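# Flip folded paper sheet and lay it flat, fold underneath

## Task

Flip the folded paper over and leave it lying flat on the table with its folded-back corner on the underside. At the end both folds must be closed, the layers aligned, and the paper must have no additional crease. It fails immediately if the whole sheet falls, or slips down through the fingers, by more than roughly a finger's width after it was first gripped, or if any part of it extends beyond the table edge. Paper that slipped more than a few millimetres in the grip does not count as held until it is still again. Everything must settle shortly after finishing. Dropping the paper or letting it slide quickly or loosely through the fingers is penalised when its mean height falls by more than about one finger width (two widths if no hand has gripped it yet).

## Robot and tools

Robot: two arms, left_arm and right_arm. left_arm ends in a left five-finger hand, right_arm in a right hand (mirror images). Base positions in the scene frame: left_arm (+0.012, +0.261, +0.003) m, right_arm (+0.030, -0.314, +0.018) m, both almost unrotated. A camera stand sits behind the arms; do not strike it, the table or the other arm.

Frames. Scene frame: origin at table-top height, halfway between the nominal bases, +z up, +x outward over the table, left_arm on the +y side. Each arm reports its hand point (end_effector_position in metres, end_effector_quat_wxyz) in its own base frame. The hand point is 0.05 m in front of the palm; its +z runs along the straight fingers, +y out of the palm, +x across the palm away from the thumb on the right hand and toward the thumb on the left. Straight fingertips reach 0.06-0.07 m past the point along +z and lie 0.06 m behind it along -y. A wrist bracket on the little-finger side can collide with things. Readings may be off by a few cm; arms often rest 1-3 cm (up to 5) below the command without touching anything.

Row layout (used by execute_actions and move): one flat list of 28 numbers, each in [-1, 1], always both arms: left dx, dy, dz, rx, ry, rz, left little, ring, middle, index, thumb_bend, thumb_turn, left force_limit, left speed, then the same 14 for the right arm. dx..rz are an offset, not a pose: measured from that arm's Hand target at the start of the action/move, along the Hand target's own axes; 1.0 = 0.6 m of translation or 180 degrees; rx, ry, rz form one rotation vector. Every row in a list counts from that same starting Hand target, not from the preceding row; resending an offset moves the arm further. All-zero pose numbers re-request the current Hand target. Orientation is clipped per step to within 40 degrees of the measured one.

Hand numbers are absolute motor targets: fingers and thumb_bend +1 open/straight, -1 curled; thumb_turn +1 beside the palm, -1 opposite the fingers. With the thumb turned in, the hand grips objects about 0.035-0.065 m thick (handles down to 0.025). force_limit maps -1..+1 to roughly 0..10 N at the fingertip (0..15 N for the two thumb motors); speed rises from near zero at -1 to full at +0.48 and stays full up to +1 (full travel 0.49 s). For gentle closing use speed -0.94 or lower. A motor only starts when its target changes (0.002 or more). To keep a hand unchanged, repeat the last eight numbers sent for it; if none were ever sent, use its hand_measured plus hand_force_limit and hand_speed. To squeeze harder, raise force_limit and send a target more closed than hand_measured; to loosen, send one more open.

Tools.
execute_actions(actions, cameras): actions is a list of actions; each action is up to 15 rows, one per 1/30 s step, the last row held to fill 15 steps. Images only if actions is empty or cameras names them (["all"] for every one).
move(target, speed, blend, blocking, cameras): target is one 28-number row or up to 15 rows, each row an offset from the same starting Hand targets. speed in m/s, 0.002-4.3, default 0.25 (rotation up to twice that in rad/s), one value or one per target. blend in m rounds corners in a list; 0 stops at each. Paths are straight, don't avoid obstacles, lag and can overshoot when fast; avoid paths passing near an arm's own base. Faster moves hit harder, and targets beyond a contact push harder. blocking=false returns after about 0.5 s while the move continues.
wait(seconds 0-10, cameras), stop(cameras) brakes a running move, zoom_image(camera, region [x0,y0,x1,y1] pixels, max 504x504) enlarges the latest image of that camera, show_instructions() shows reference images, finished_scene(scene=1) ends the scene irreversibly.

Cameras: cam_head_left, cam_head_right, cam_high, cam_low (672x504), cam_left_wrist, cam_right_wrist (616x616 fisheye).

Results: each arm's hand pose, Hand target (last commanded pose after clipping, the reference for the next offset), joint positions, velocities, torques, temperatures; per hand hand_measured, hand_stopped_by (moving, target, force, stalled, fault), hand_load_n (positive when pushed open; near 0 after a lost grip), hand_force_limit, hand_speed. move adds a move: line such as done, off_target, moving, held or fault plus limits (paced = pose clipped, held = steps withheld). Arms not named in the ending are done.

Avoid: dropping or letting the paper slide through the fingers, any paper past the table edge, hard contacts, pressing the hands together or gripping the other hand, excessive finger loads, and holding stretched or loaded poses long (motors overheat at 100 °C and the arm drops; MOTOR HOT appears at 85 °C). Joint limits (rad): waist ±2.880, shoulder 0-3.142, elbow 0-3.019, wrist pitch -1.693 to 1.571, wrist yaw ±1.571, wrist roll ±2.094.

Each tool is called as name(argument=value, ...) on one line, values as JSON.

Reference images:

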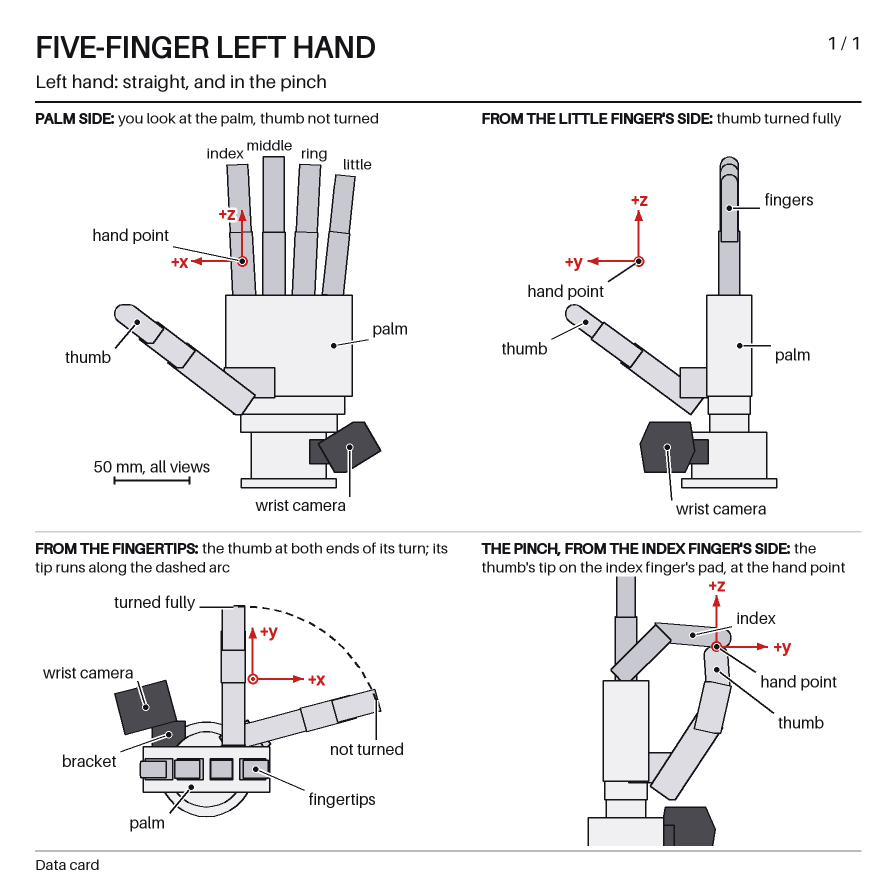

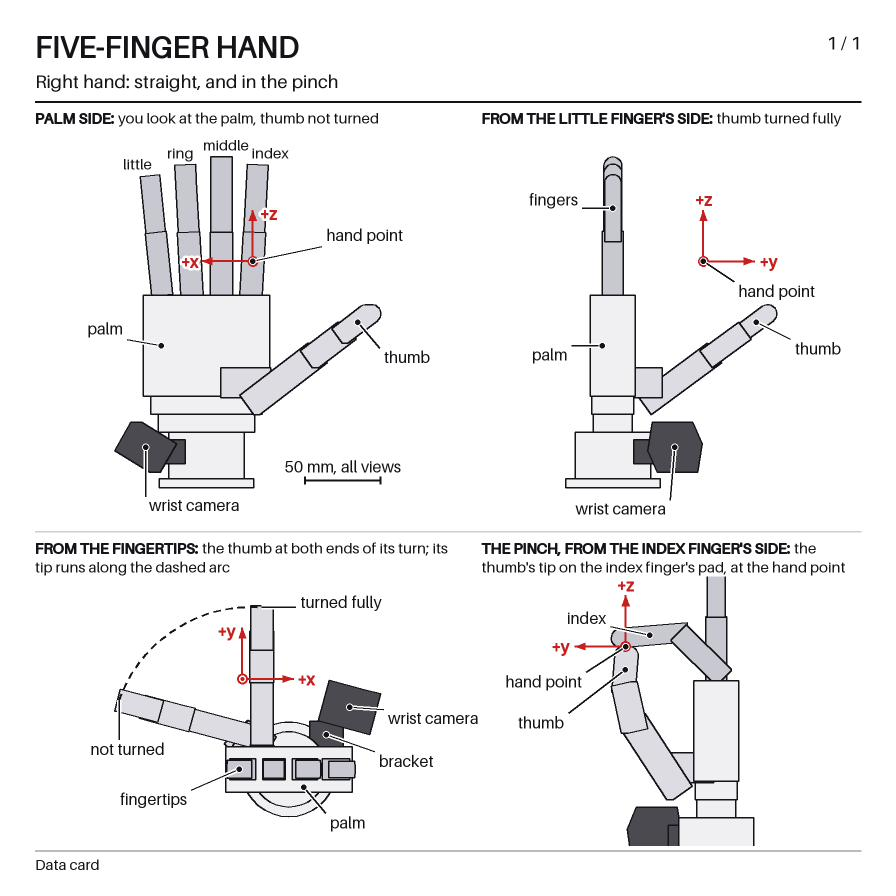

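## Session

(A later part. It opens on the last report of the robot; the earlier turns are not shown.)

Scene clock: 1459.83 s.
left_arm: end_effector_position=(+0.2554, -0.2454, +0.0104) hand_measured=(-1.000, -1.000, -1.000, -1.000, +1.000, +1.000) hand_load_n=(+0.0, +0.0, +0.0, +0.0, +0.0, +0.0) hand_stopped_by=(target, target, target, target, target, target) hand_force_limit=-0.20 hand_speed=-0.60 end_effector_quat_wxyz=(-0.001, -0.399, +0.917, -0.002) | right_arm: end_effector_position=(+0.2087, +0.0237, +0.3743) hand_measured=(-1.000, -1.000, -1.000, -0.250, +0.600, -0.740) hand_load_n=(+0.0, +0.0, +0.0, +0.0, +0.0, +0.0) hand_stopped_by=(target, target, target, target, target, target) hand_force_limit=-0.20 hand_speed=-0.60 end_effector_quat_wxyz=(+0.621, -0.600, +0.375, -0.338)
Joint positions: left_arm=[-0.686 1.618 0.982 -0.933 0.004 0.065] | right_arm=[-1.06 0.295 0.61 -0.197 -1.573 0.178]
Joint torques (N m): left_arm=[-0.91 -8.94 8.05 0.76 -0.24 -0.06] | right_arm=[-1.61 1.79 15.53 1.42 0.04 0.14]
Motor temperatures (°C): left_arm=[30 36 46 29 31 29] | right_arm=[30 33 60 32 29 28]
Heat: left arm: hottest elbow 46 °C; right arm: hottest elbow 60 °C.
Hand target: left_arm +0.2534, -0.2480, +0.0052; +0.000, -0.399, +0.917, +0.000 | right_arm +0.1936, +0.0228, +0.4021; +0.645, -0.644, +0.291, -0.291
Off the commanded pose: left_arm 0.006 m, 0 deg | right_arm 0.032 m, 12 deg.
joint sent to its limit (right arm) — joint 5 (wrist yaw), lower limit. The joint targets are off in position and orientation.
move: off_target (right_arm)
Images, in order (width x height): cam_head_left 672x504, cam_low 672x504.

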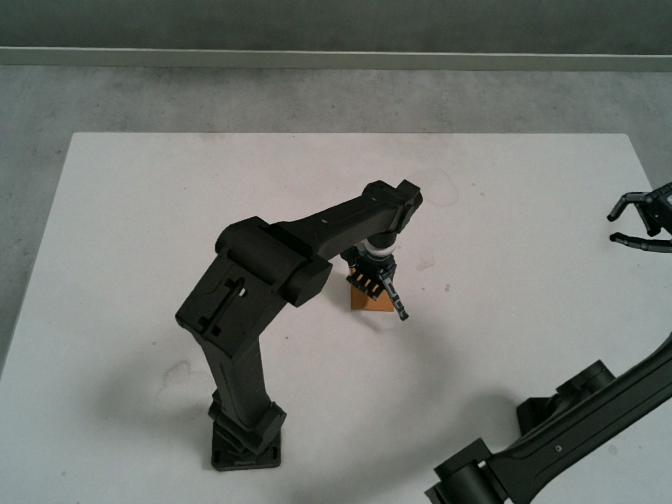

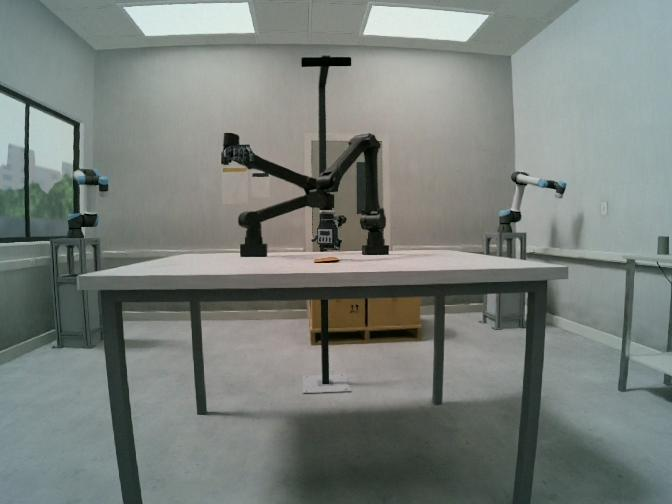

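move(target=[0.015,-0.014,0.035,0,0,0,-1,-1,-1,-1,1,1,-0.2,-0.6,0,0,0,0,0,0,-1,-1,-1,-0.25,0.6,-0.74,-0.2,-0.6], speed=0.04, cameras=["cam_head_left", "cam_low", "cam_left_wrist"])

zoom_image(camera="cam_low", region=[295, 220, 355, 280])

zoom_image(camera="cam_left_wrist", region=[280, 100, 480, 400])

Scene clock: 1475.87 s.
left_arm: end_effector_position=(+0.2545, -0.2571, -0.0108) hand_measured=(-1.000, -1.000, -1.000, -1.000, +1.000, +1.000) hand_load_n=(+0.0, +0.0, +0.0, +0.0, +0.0, +0.0) hand_stopped_by=(target, target, target, target, target, target) hand_force_limit=-0.20 hand_speed=-0.60 end_effector_quat_wxyz=(-0.002, -0.398, +0.917, -0.001) | right_arm: end_effector_position=(+0.2087, +0.0237, +0.3743) hand_measured=(-1.000, -1.000, -1.000, -0.250, +0.600, -0.740) hand_load_n=(+0.0, +0.0, +0.0, +0.0, +0.0, +0.0) hand_stopped_by=(target, target, target, target, target, target) hand_force_limit=-0.20 hand_speed=-0.60 end_effector_quat_wxyz=(+0.621, -0.600, +0.375, -0.338)
Joint positions: left_arm=[-0.709 1.672 0.982 -0.881 0.004 0.043] | right_arm=[-1.06 0.295 0.61 -0.197 -1.573 0.178]
Joint torques (N m): left_arm=[-0.85 -9.29 8.02 0.73 -0.23 -0.02] | right_arm=[-1.44 2.32 15.49 1.55 0.01 0.11]
Motor temperatures (°C): left_arm=[30 36 46 29 31 29] | right_arm=[30 33 60 32 29 28]
Heat: left arm: hottest elbow 46 °C; right arm: hottest elbow 60 °C.
Hand target: left_arm +0.2534, -0.2602, -0.0158; +0.000, -0.399, +0.917, +0.000 | right_arm +0.1936, +0.0228, +0.4021; +0.645, -0.644, +0.291, -0.291
Off the commanded pose: left_arm 0.006 m, 0 deg | right_arm 0.032 m, 12 deg.
joint sent to its limit (right arm) — joint 5 (wrist yaw), lower limit. The joint targets are off in position and orientation.
move: off_target (right_arm)
Images, in order (width x height): cam_head_left 672x504, cam_low 672x504, cam_left_wrist 616x616.

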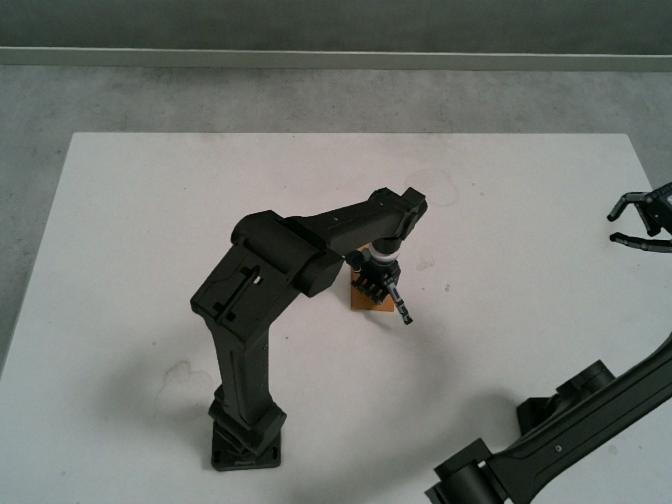

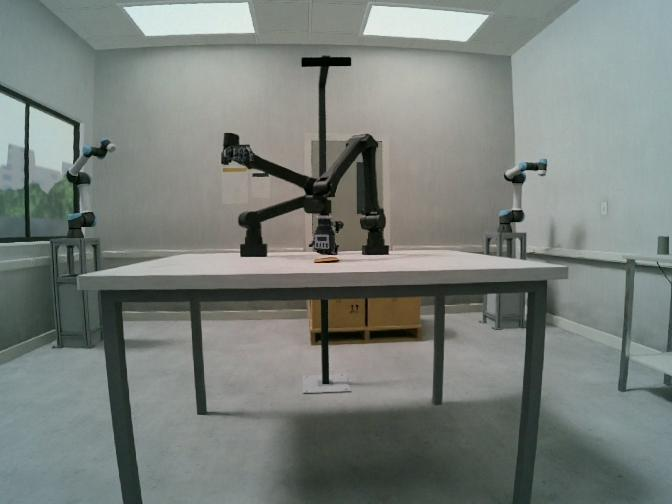

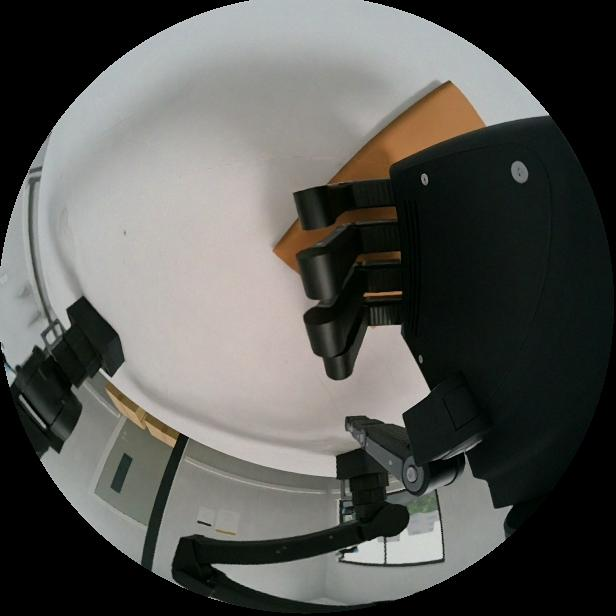

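Scaled by 8.400 from the camera's 672x504 image, which has a finer 960x720 frame.

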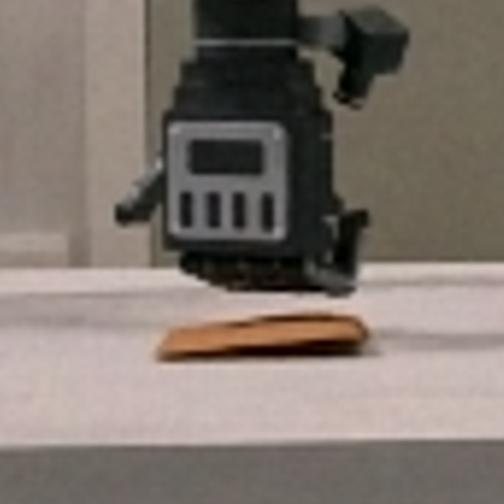

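Scaled by 1.680 from the camera's 616x616 image, which has a finer 880x880 frame.

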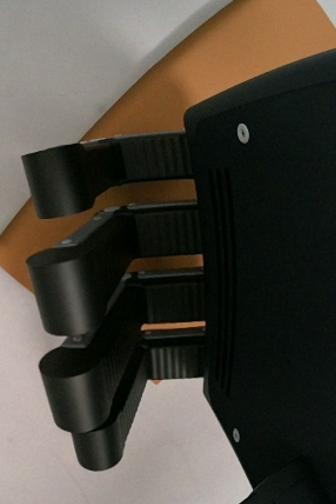

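move(target=[0,0,0.02,0,0,0,-1,-1,-1,-1,1,1,-0.2,-0.6,0,0,0,0,0,0,-1,-1,-1,-0.25,0.6,-0.74,-0.2,-0.6], speed=0.03, cameras=["cam_head_left", "cam_low"])

zoom_image(camera="cam_low", region=[295, 220, 355, 280])

Scene clock: 1485.50 s.
left_arm: end_effector_position=(+0.2563, -0.2587, -0.0216) hand_measured=(-1.000, -1.000, -1.000, -1.000, +1.000, +1.000) hand_load_n=(+0.0, +0.0, +0.0, +0.0, +0.0, +0.0) hand_stopped_by=(target, target, target, target, target, target) hand_force_limit=-0.20 hand_speed=-0.60 end_effector_quat_wxyz=(-0.001, -0.398, +0.917, -0.003) | right_arm: end_effector_position=(+0.2087, +0.0237, +0.3743) hand_measured=(-1.000, -1.000, -1.000, -0.250, +0.600, -0.740) hand_load_n=(+0.0, +0.0, +0.0, +0.0, +0.0, +0.0) hand_stopped_by=(target, target, target, target, target, target) hand_force_limit=-0.20 hand_speed=-0.60 end_effector_quat_wxyz=(+0.621, -0.600, +0.375, -0.338)
Joint positions: left_arm=[-0.709 1.693 0.975 -0.848 0.004 0.042] | right_arm=[-1.06 0.295 0.61 -0.197 -1.573 0.178]
Joint torques (N m): left_arm=[-0.85 -9.35 7.47 0.77 -0.23 -0.01] | right_arm=[-1.67 1.85 15.53 1.47 0.02 0.1]
Motor temperatures (°C): left_arm=[30 36 46 29 31 29] | right_arm=[30 33 60 32 29 28]
Heat: left arm: hottest elbow 46 °C; right arm: hottest elbow 60 °C.
Hand target: left_arm +0.2534, -0.2602, -0.0279; +0.000, -0.399, +0.917, +0.000 | right_arm +0.1936, +0.0228, +0.4021; +0.645, -0.644, +0.291, -0.291
Off the commanded pose: left_arm 0.007 m, 0 deg | right_arm 0.032 m, 12 deg.
joint sent to its limit (right arm) — joint 5 (wrist yaw), lower limit. The joint targets are off in position and orientation.
move: off_target (right_arm)
Images, in order (width x height): cam_head_left 672x504, cam_low 672x504.

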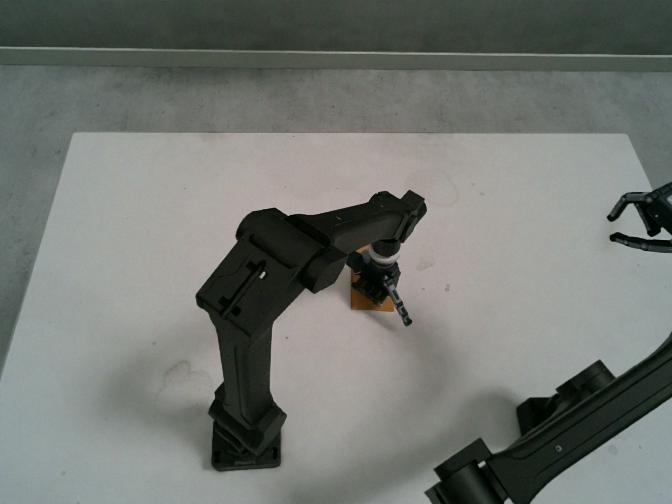

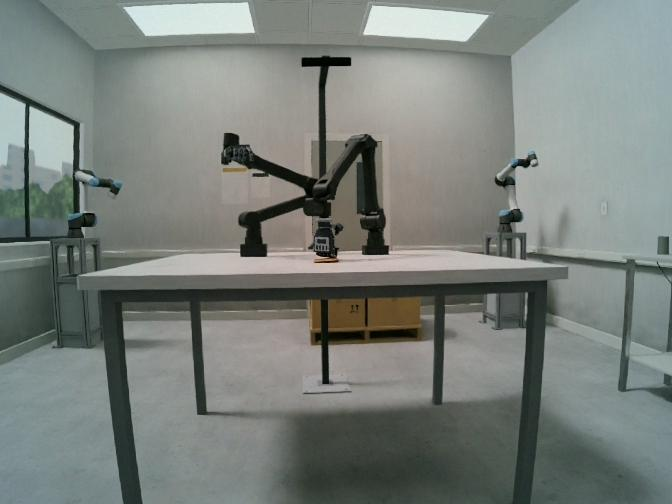

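Scaled by 8.400 from the camera's 672x504 image, which has a finer 960x720 frame.

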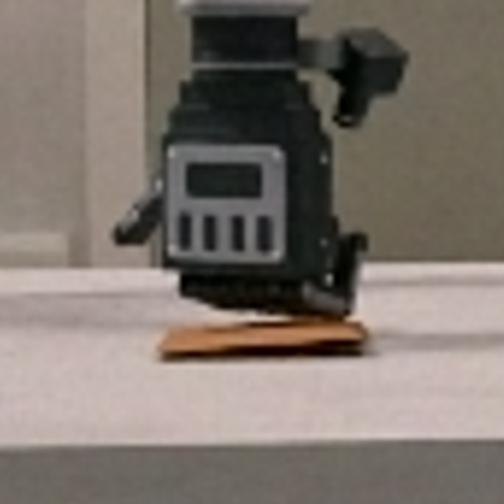

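move(target=[0,0,0.015,0,0,0,-1,-1,-1,-1,1,1,-0.2,-0.6,0,0,0,0,0,0,-1,-1,-1,-0.25,0.6,-0.74,-0.2,-0.6], speed=0.03, cameras=["cam_head_left", "cam_low"])

zoom_image(camera="cam_low", region=[295, 220, 355, 280])

Scene clock: 1495.03 s.
left_arm: end_effector_position=(+0.2572, -0.2593, -0.0287) hand_measured=(-1.000, -1.000, -1.000, -1.000, +1.000, +1.000) hand_load_n=(-1.0, +0.0, +0.0, +0.0, +0.0, +0.0) hand_stopped_by=(target, target, target, target, target, target) hand_force_limit=-0.20 hand_speed=-0.60 end_effector_quat_wxyz=(+0.000, -0.399, +0.917, -0.004) | right_arm: end_effector_position=(+0.2087, +0.0237, +0.3743) hand_measured=(-1.000, -1.000, -1.000, -0.250, +0.600, -0.740) hand_load_n=(+0.0, +0.0, +0.0, +0.0, +0.0, +0.0) hand_stopped_by=(target, target, target, target, target, target) hand_force_limit=-0.20 hand_speed=-0.60 end_effector_quat_wxyz=(+0.621, -0.600, +0.375, -0.338)
Joint positions: left_arm=[-0.709 1.706 0.97 -0.826 0.003 0.041] | right_arm=[-1.06 0.295 0.61 -0.197 -1.573 0.178]
Joint torques (N m): left_arm=[-0.91 -9.11 7.25 0.83 -0.21 0] | right_arm=[-1.32 2.08 15.54 1.42 0.04 0.1]
Motor temperatures (°C): left_arm=[30 36 46 29 31 29] | right_arm=[30 33 61 32 29 28]
Heat: left arm: hottest elbow 46 °C; right arm: hottest elbow 61 °C.
Hand target: left_arm +0.2534, -0.2603, -0.0368; +0.000, -0.399, +0.917, +0.000 | right_arm +0.1936, +0.0228, +0.4021; +0.645, -0.644, +0.291, -0.291
Off the commanded pose: left_arm 0.009 m, 0 deg | right_arm 0.032 m, 12 deg.
joint sent to its limit (right arm) — joint 5 (wrist yaw), lower limit. The joint targets are off in position and orientation.
move: off_target (right_arm)
Images, in order (width x height): cam_head_left 672x504, cam_low 672x504.

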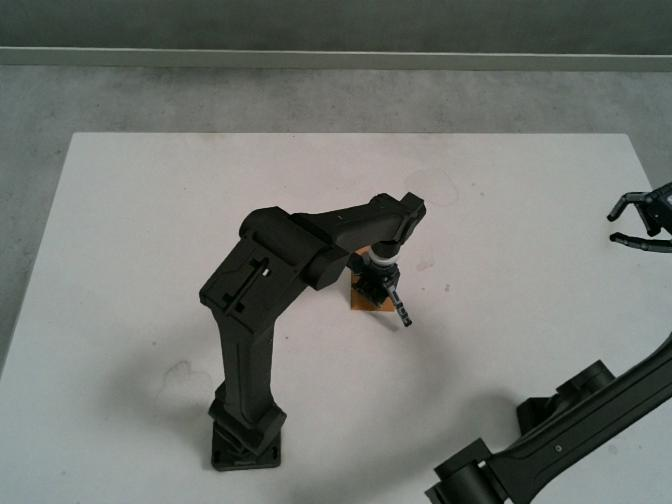

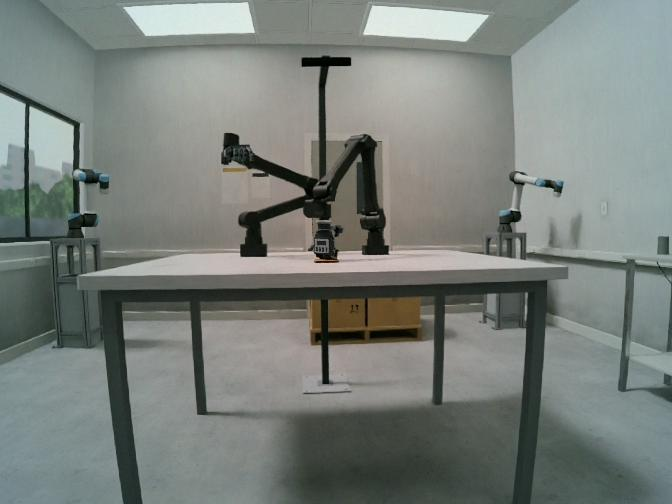

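Scaled by 8.400 from the camera's 672x504 image, which has a finer 960x720 frame.

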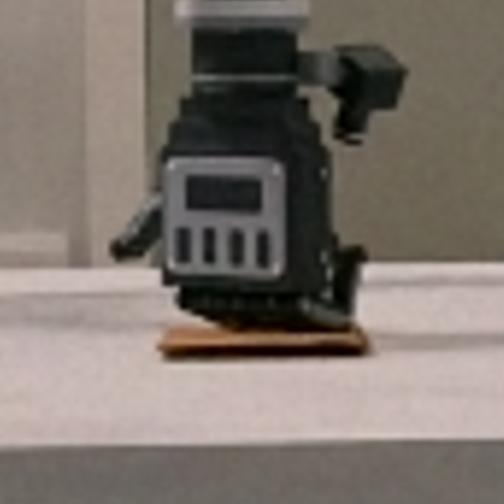

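move(target=[0,0,0.012,0,0,0,-1,-1,-1,-1,1,1,-0.2,-0.6,0,0,0,0,0,0,-1,-1,-1,-0.25,0.6,-0.74,-0.2,-0.6], speed=0.03, cameras=["cam_head_left", "cam_low", "cam_high"])

zoom_image(camera="cam_low", region=[295, 220, 355, 280])

zoom_image(camera="cam_high", region=[220, 200, 350, 310])

Scene clock: 1503.40 s.
left_arm: end_effector_position=(+0.2590, -0.2606, -0.0292) hand_measured=(-1.000, -1.000, -1.000, -1.000, +1.000, +1.000) hand_load_n=(-2.0, +0.0, +0.0, +0.0, +0.0, +0.0) hand_stopped_by=(target, target, target, target, target, target) hand_force_limit=-0.20 hand_speed=-0.60 end_effector_quat_wxyz=(+0.003, -0.400, +0.917, -0.008) | right_arm: end_effector_position=(+0.2087, +0.0237, +0.3743) hand_measured=(-1.000, -1.000, -1.000, -0.250, +0.600, -0.740) hand_load_n=(+0.0, +0.0, +0.0, +0.0, +0.0, +0.0) hand_stopped_by=(target, target, target, target, target, target) hand_force_limit=-0.20 hand_speed=-0.60 end_effector_quat_wxyz=(+0.621, -0.600, +0.375, -0.338)
Joint positions: left_arm=[-0.709 1.706 0.97 -0.818 0.001 0.039] | right_arm=[-1.06 0.295 0.61 -0.197 -1.573 0.178]
Joint torques (N m): left_arm=[-0.85 -8.23 6.69 1.22 -0.16 0.01] | right_arm=[-1.44 2.2 15.51 1.5 0.03 0.16]
Motor temperatures (°C): left_arm=[30 36 46 29 31 29] | right_arm=[30 33 61 32 29 28]
Heat: left arm: hottest elbow 46 °C; right arm: hottest elbow 61 °C.
Hand target: left_arm +0.2533, -0.2602, -0.0440; +0.000, -0.399, +0.917, +0.000 | right_arm +0.1936, +0.0228, +0.4021; +0.645, -0.644, +0.291, -0.291
Off the commanded pose: left_arm 0.016 m, 1 deg | right_arm 0.032 m, 12 deg.
joint sent to its limit (right arm) — joint 5 (wrist yaw), lower limit. The joint targets are off in position and orientation.
move: off_target (left_arm, right_arm)
Images, in order (width x height): cam_head_left 672x504, cam_high 672x504, cam_low 672x504.

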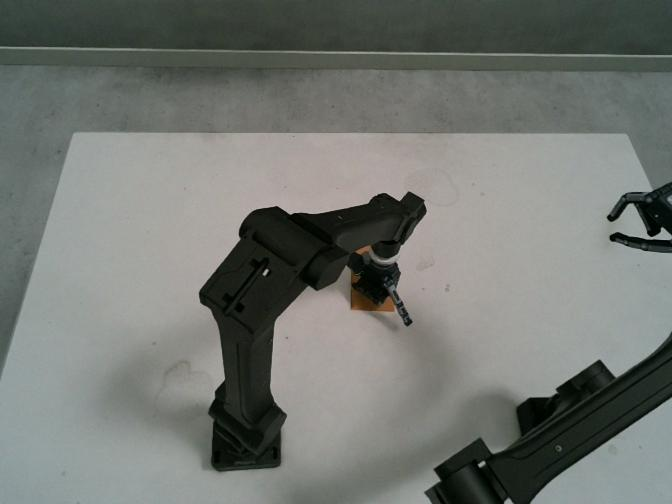

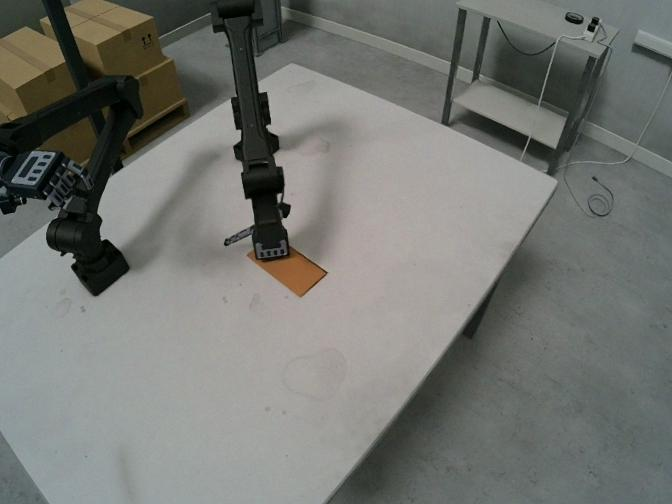

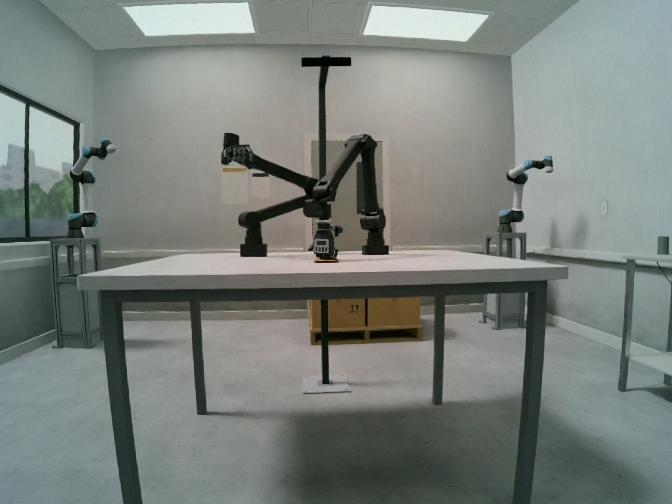

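Scaled by 8.400 from the camera's 672x504 image, which has a finer 960x720 frame.

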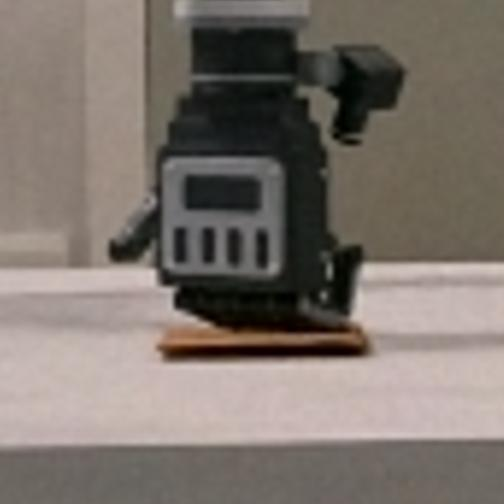

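Scaled by 3.877 from the camera's 672x504 image, which has a finer 960x720 frame.

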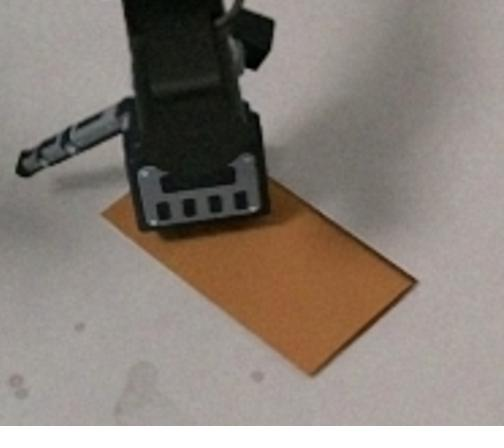

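move(target=[[0,0,-0.05,0,0,0,-1,-1,-1,-1,1,1,-0.2,-0.6,0,0,0,0,0,0,-1,-1,-1,-0.25,0.6,-0.74,-0.2,-0.6],[0,0,-0.2,0,0,0,-1,-1,-1,-1,1,1,-0.2,-0.6,0,0,0,0,0,0,-1,-1,-1,-0.25,0.6,-0.74,-0.2,-0.6]], speed=[0.03,0.12], blend=0.01, cameras=["cam_head_left", "cam_low", "cam_high", "cam_left_wrist", "cam_right_wrist"])

zoom_image(camera="cam_low", region=[300, 245, 360, 275])

zoom_image(camera="cam_high", region=[230, 215, 340, 305])

zoom_image(camera="cam_left_wrist", region=[230, 80, 480, 330])

Scene clock: 1518.30 s.
left_arm: end_effector_position=(+0.2438, -0.2477, +0.0636) hand_measured=(-1.000, -1.000, -1.000, -1.000, +1.000, +1.000) hand_load_n=(+0.0, +0.0, +0.0, +0.0, +0.0, +0.0) hand_stopped_by=(target, target, target, target, target, target) hand_force_limit=-0.20 hand_speed=-0.60 end_effector_quat_wxyz=(-0.007, -0.400, +0.916, +0.013) | right_arm: end_effector_position=(+0.2087, +0.0237, +0.3743) hand_measured=(-1.000, -1.000, -1.000, -0.250, +0.600, -0.740) hand_load_n=(+0.0, +0.0, +0.0, +0.0, +0.0, +0.0) hand_stopped_by=(target, target, target, target, target, target) hand_force_limit=-0.20 hand_speed=-0.60 end_effector_quat_wxyz=(+0.621, -0.600, +0.375, -0.338)
Joint positions: left_arm=[-0.709 1.543 1.049 -1.107 0.001 0.039] | right_arm=[-1.06 0.295 0.61 -0.197 -1.573 0.178]
Joint torques (N m): left_arm=[-0.91 -9.35 12.81 -0.24 -0.14 0.01] | right_arm=[-1.85 2.14 15.56 1.43 0.03 0.12]
Motor temperatures (°C): left_arm=[30 36 45 29 31 29] | right_arm=[30 33 61 32 29 28]
Heat: left arm: hottest elbow 45 °C; right arm: hottest elbow 61 °C.
Hand target: left_arm +0.2533, -0.2603, +0.0760; +0.000, -0.399, +0.917, +0.000 | right_arm +0.1936, +0.0228, +0.4021; +0.645, -0.644, +0.291, -0.291
Off the commanded pose: left_arm 0.020 m, 2 deg | right_arm 0.032 m, 12 deg.
joint sent to its limit (right arm) — joint 5 (wrist yaw), lower limit. The joint targets are off in position and orientation.
move: off_target (left_arm, right_arm)
Images, in order (width x height): cam_head_left 672x504, cam_high 672x504, cam_low 672x504, cam_left_wrist 616x616, cam_right_wrist 616x616.

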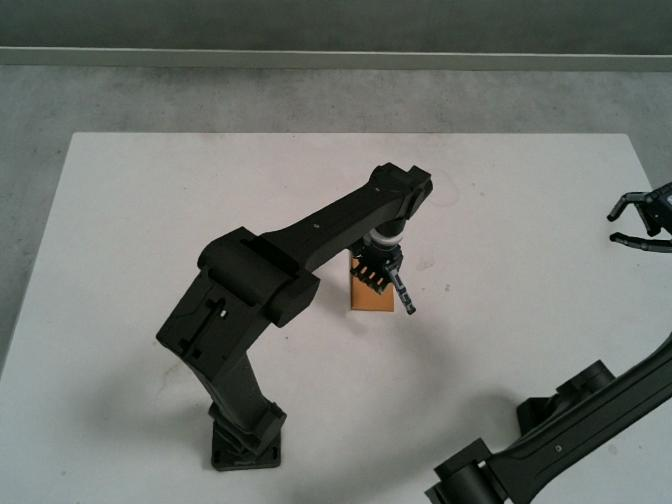

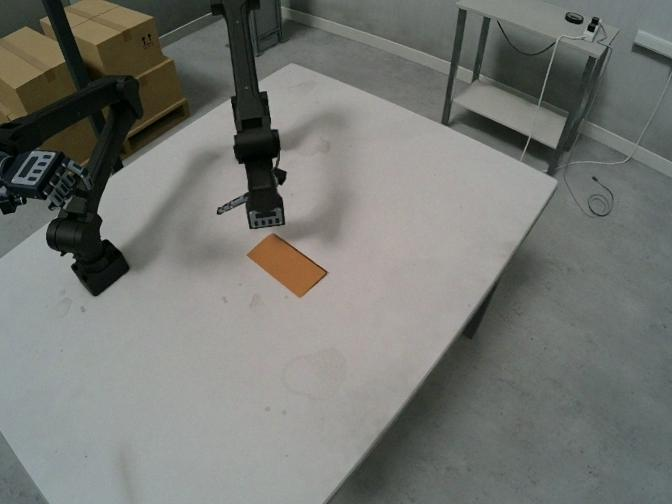

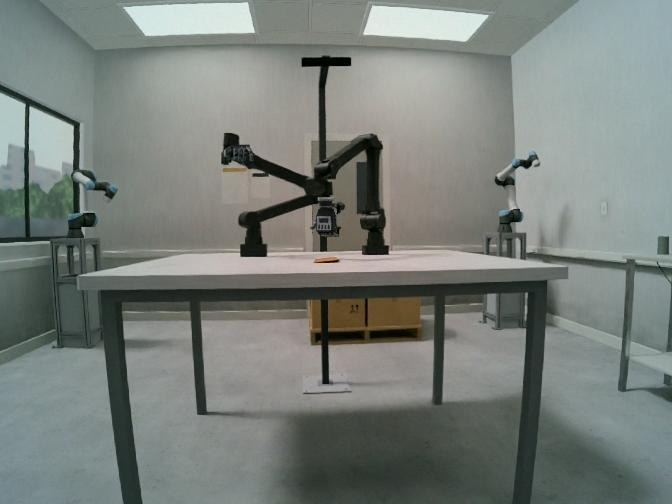

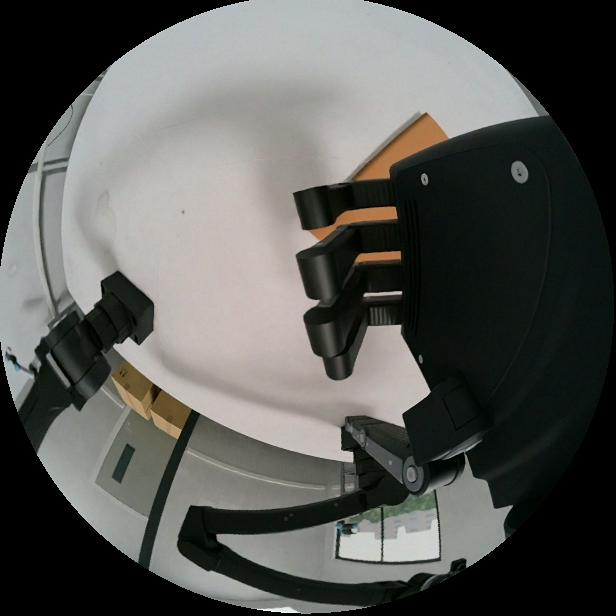

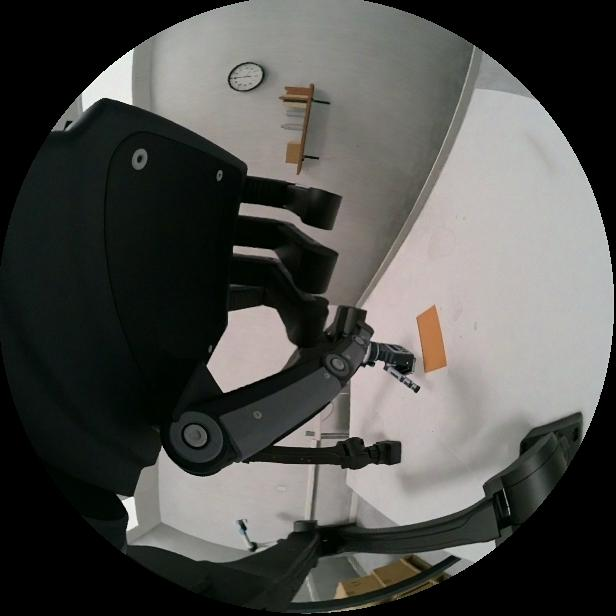

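Scaled by 8.400 from the camera's 672x504 image, which has a finer 960x720 frame.

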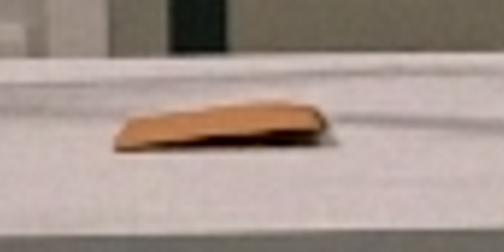

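Scaled by 4.582 from the camera's 672x504 image, which has a finer 960x720 frame.

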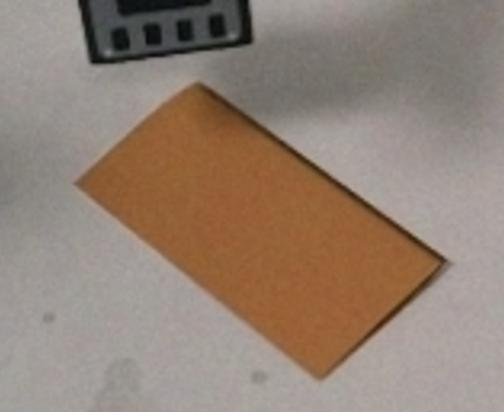

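Scaled by 2.016 from the camera's 616x616 image, which has a finer 880x880 frame.

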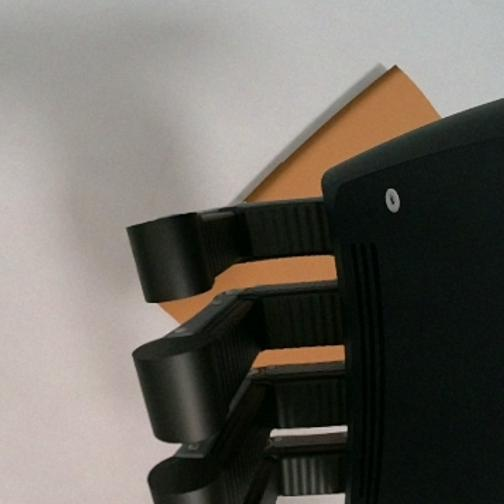

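zoom_image(camera="cam_right_wrist", region=[400, 290, 460, 390])

zoom_image(camera="cam_low", region=[308, 250, 348, 270])

Scaled by 5.040 from the camera's 616x616 image, which has a finer 880x880 frame.

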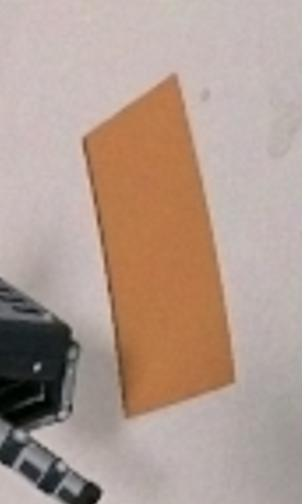

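Scaled by 12.600 from the camera's 672x504 image, which has a finer 960x720 frame.

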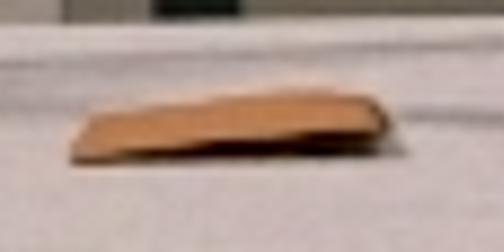

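move(target=[[0,0,-0.12,0,0,0,-1,-1,-1,-1,1,1,-0.2,-0.6,0,0,0,0,0,0,-1,-1,-1,-0.25,0.6,-0.74,-0.2,-0.6],[-0.2,0.18,-0.16,0,0,0,-1,-1,-1,-1,1,1,-0.2,-0.6,0,0,0,0,0,0,-1,-1,-1,-0.25,0.6,-0.74,-0.2,-0.6]], speed=0.15, blend=0.03, cameras=["cam_head_left", "cam_head_right", "cam_low", "cam_high", "cam_left_wrist"])

zoom_image(camera="cam_head_left", region=[340, 225, 405, 320])

zoom_image(camera="cam_head_right", region=[340, 225, 410, 320])

zoom_image(camera="cam_high", region=[235, 220, 340, 305])

Scene clock: 1569.03 s.
left_arm: end_effector_position=(+0.2611, -0.1016, +0.1724) hand_measured=(-1.000, -1.000, -1.000, -1.000, +1.000, +1.000) hand_load_n=(+0.0, +0.0, +0.0, +0.0, +0.0, +0.0) hand_stopped_by=(target, target, target, target, target, target) hand_force_limit=-0.20 hand_speed=-0.60 end_effector_quat_wxyz=(+0.005, -0.404, +0.915, -0.005) | right_arm: end_effector_position=(+0.2087, +0.0237, +0.3743) hand_measured=(-1.000, -1.000, -1.000, -0.250, +0.600, -0.740) hand_load_n=(+0.0, +0.0, +0.0, +0.0, +0.0, +0.0) hand_stopped_by=(target, target, target, target, target, target) hand_force_limit=-0.20 hand_speed=-0.60 end_effector_quat_wxyz=(+0.621, -0.600, +0.375, -0.338)
Joint positions: left_arm=[-0.349 1.253 1.069 -1.372 0 0.39] | right_arm=[-1.06 0.295 0.61 -0.197 -1.573 0.178]
Joint torques (N m): left_arm=[-0.15 -6.36 9.58 -0.14 -0.11 0.17] | right_arm=[-1.67 2.14 15.58 1.44 0 0.09]
Motor temperatures (°C): left_arm=[30 36 48 29 31 29] | right_arm=[30 33 61 32 29 28]
Heat: left arm: hottest elbow 48 °C; right arm: hottest elbow 61 °C.
Hand target: left_arm +0.2561, -0.0988, +0.1721; +0.000, -0.399, +0.917, +0.000 | right_arm +0.1936, +0.0228, +0.4021; +0.645, -0.644, +0.291, -0.291
Off the commanded pose: left_arm 0.006 m, 1 deg | right_arm 0.032 m, 12 deg.
joint sent to its limit (right arm) — joint 5 (wrist yaw), lower limit. The joint targets are off in position and orientation.
move: off_target (right_arm)
Images, in order (width x height): cam_head_left 672x504, cam_head_right 672x504, cam_high 672x504, cam_low 672x504, cam_left_wrist 616x616.

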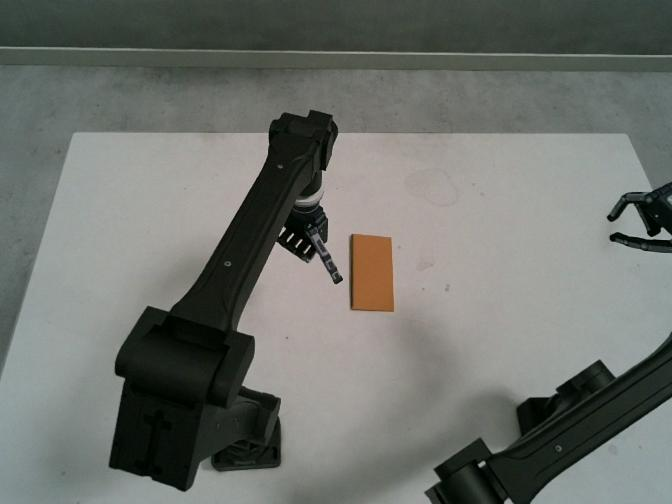

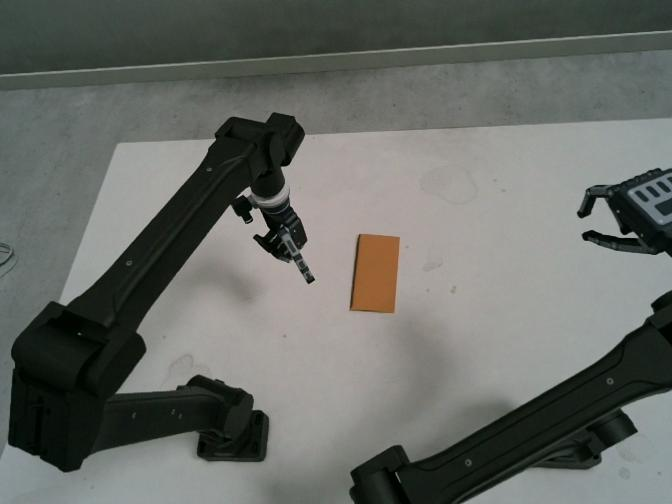

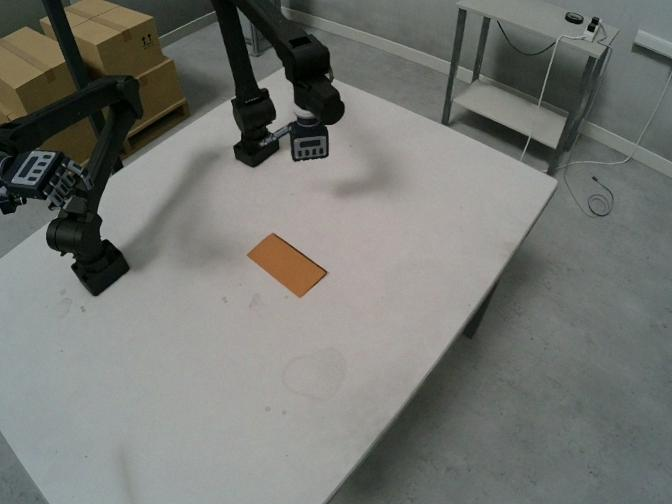

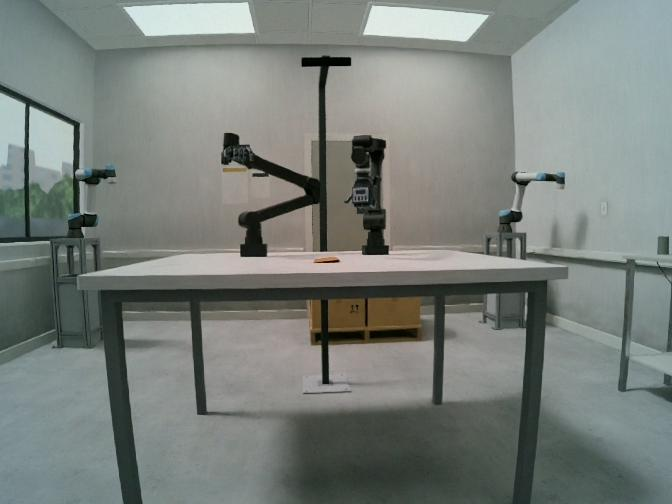

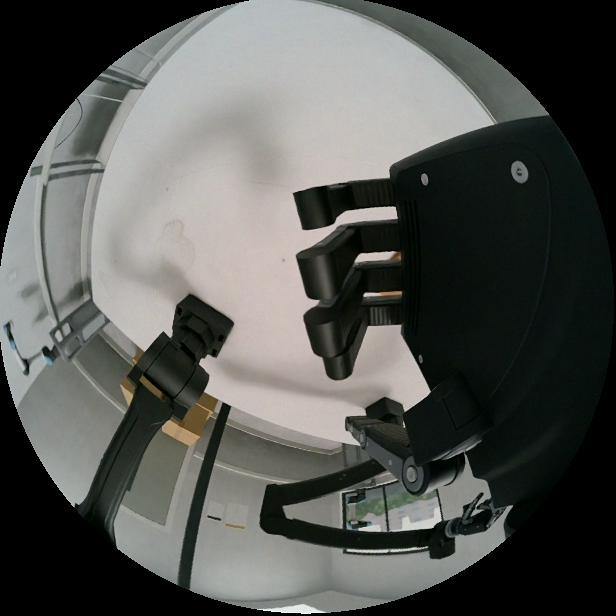

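Scaled by 5.305 from the camera's 672x504 image, which has a finer 960x720 frame.

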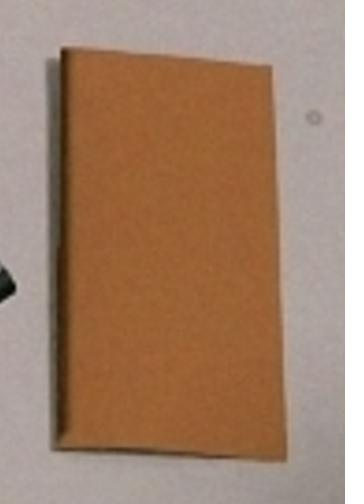

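Scaled by 5.305 from the camera's 672x504 image, which has a finer 960x720 frame.

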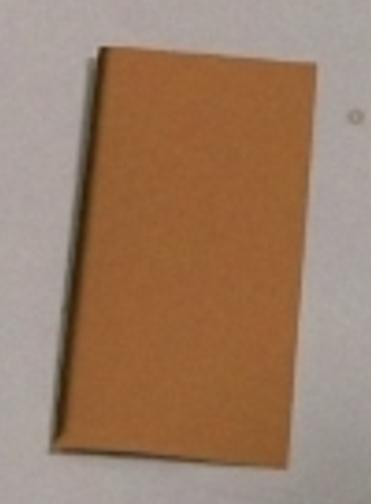

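Scaled by 4.800 from the camera's 672x504 image, which has a finer 960x720 frame.

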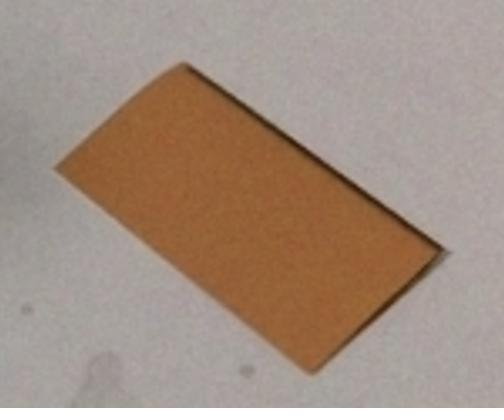

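zoom_image(camera="cam_head_left", region=[344, 285, 374, 315])

zoom_image(camera="cam_head_right", region=[344, 285, 374, 315])

zoom_image(camera="cam_head_left", region=[344, 228, 374, 258])

Scaled by 16.800 from the camera's 672x504 image, which has a finer 960x720 frame.

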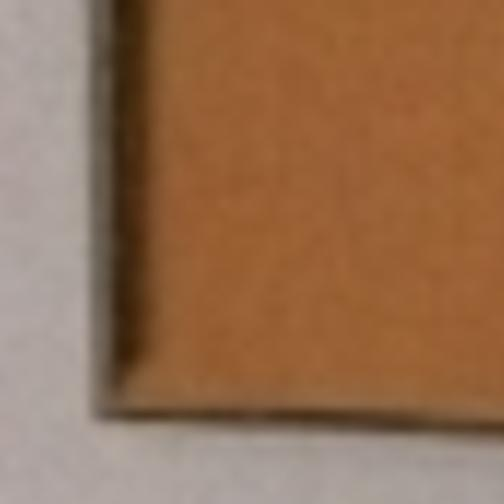

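Scaled by 16.800 from the camera's 672x504 image, which has a finer 960x720 frame.

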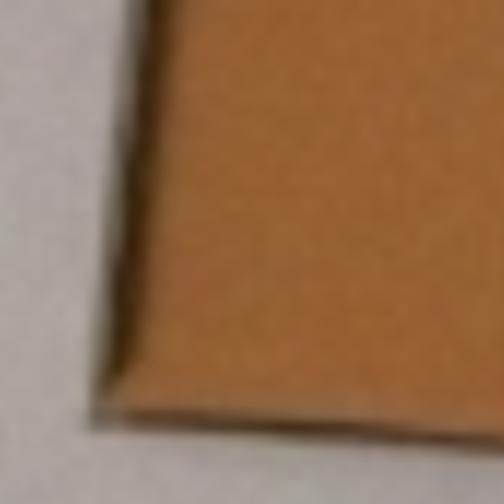

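Scaled by 16.800 from the camera's 672x504 image, which has a finer 960x720 frame.

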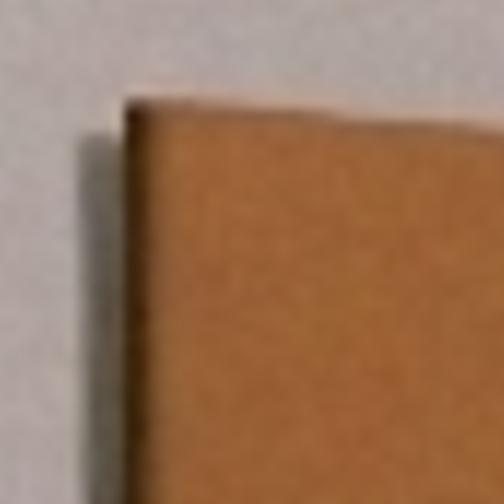

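finished_scene()

The scene is finished: the task was done.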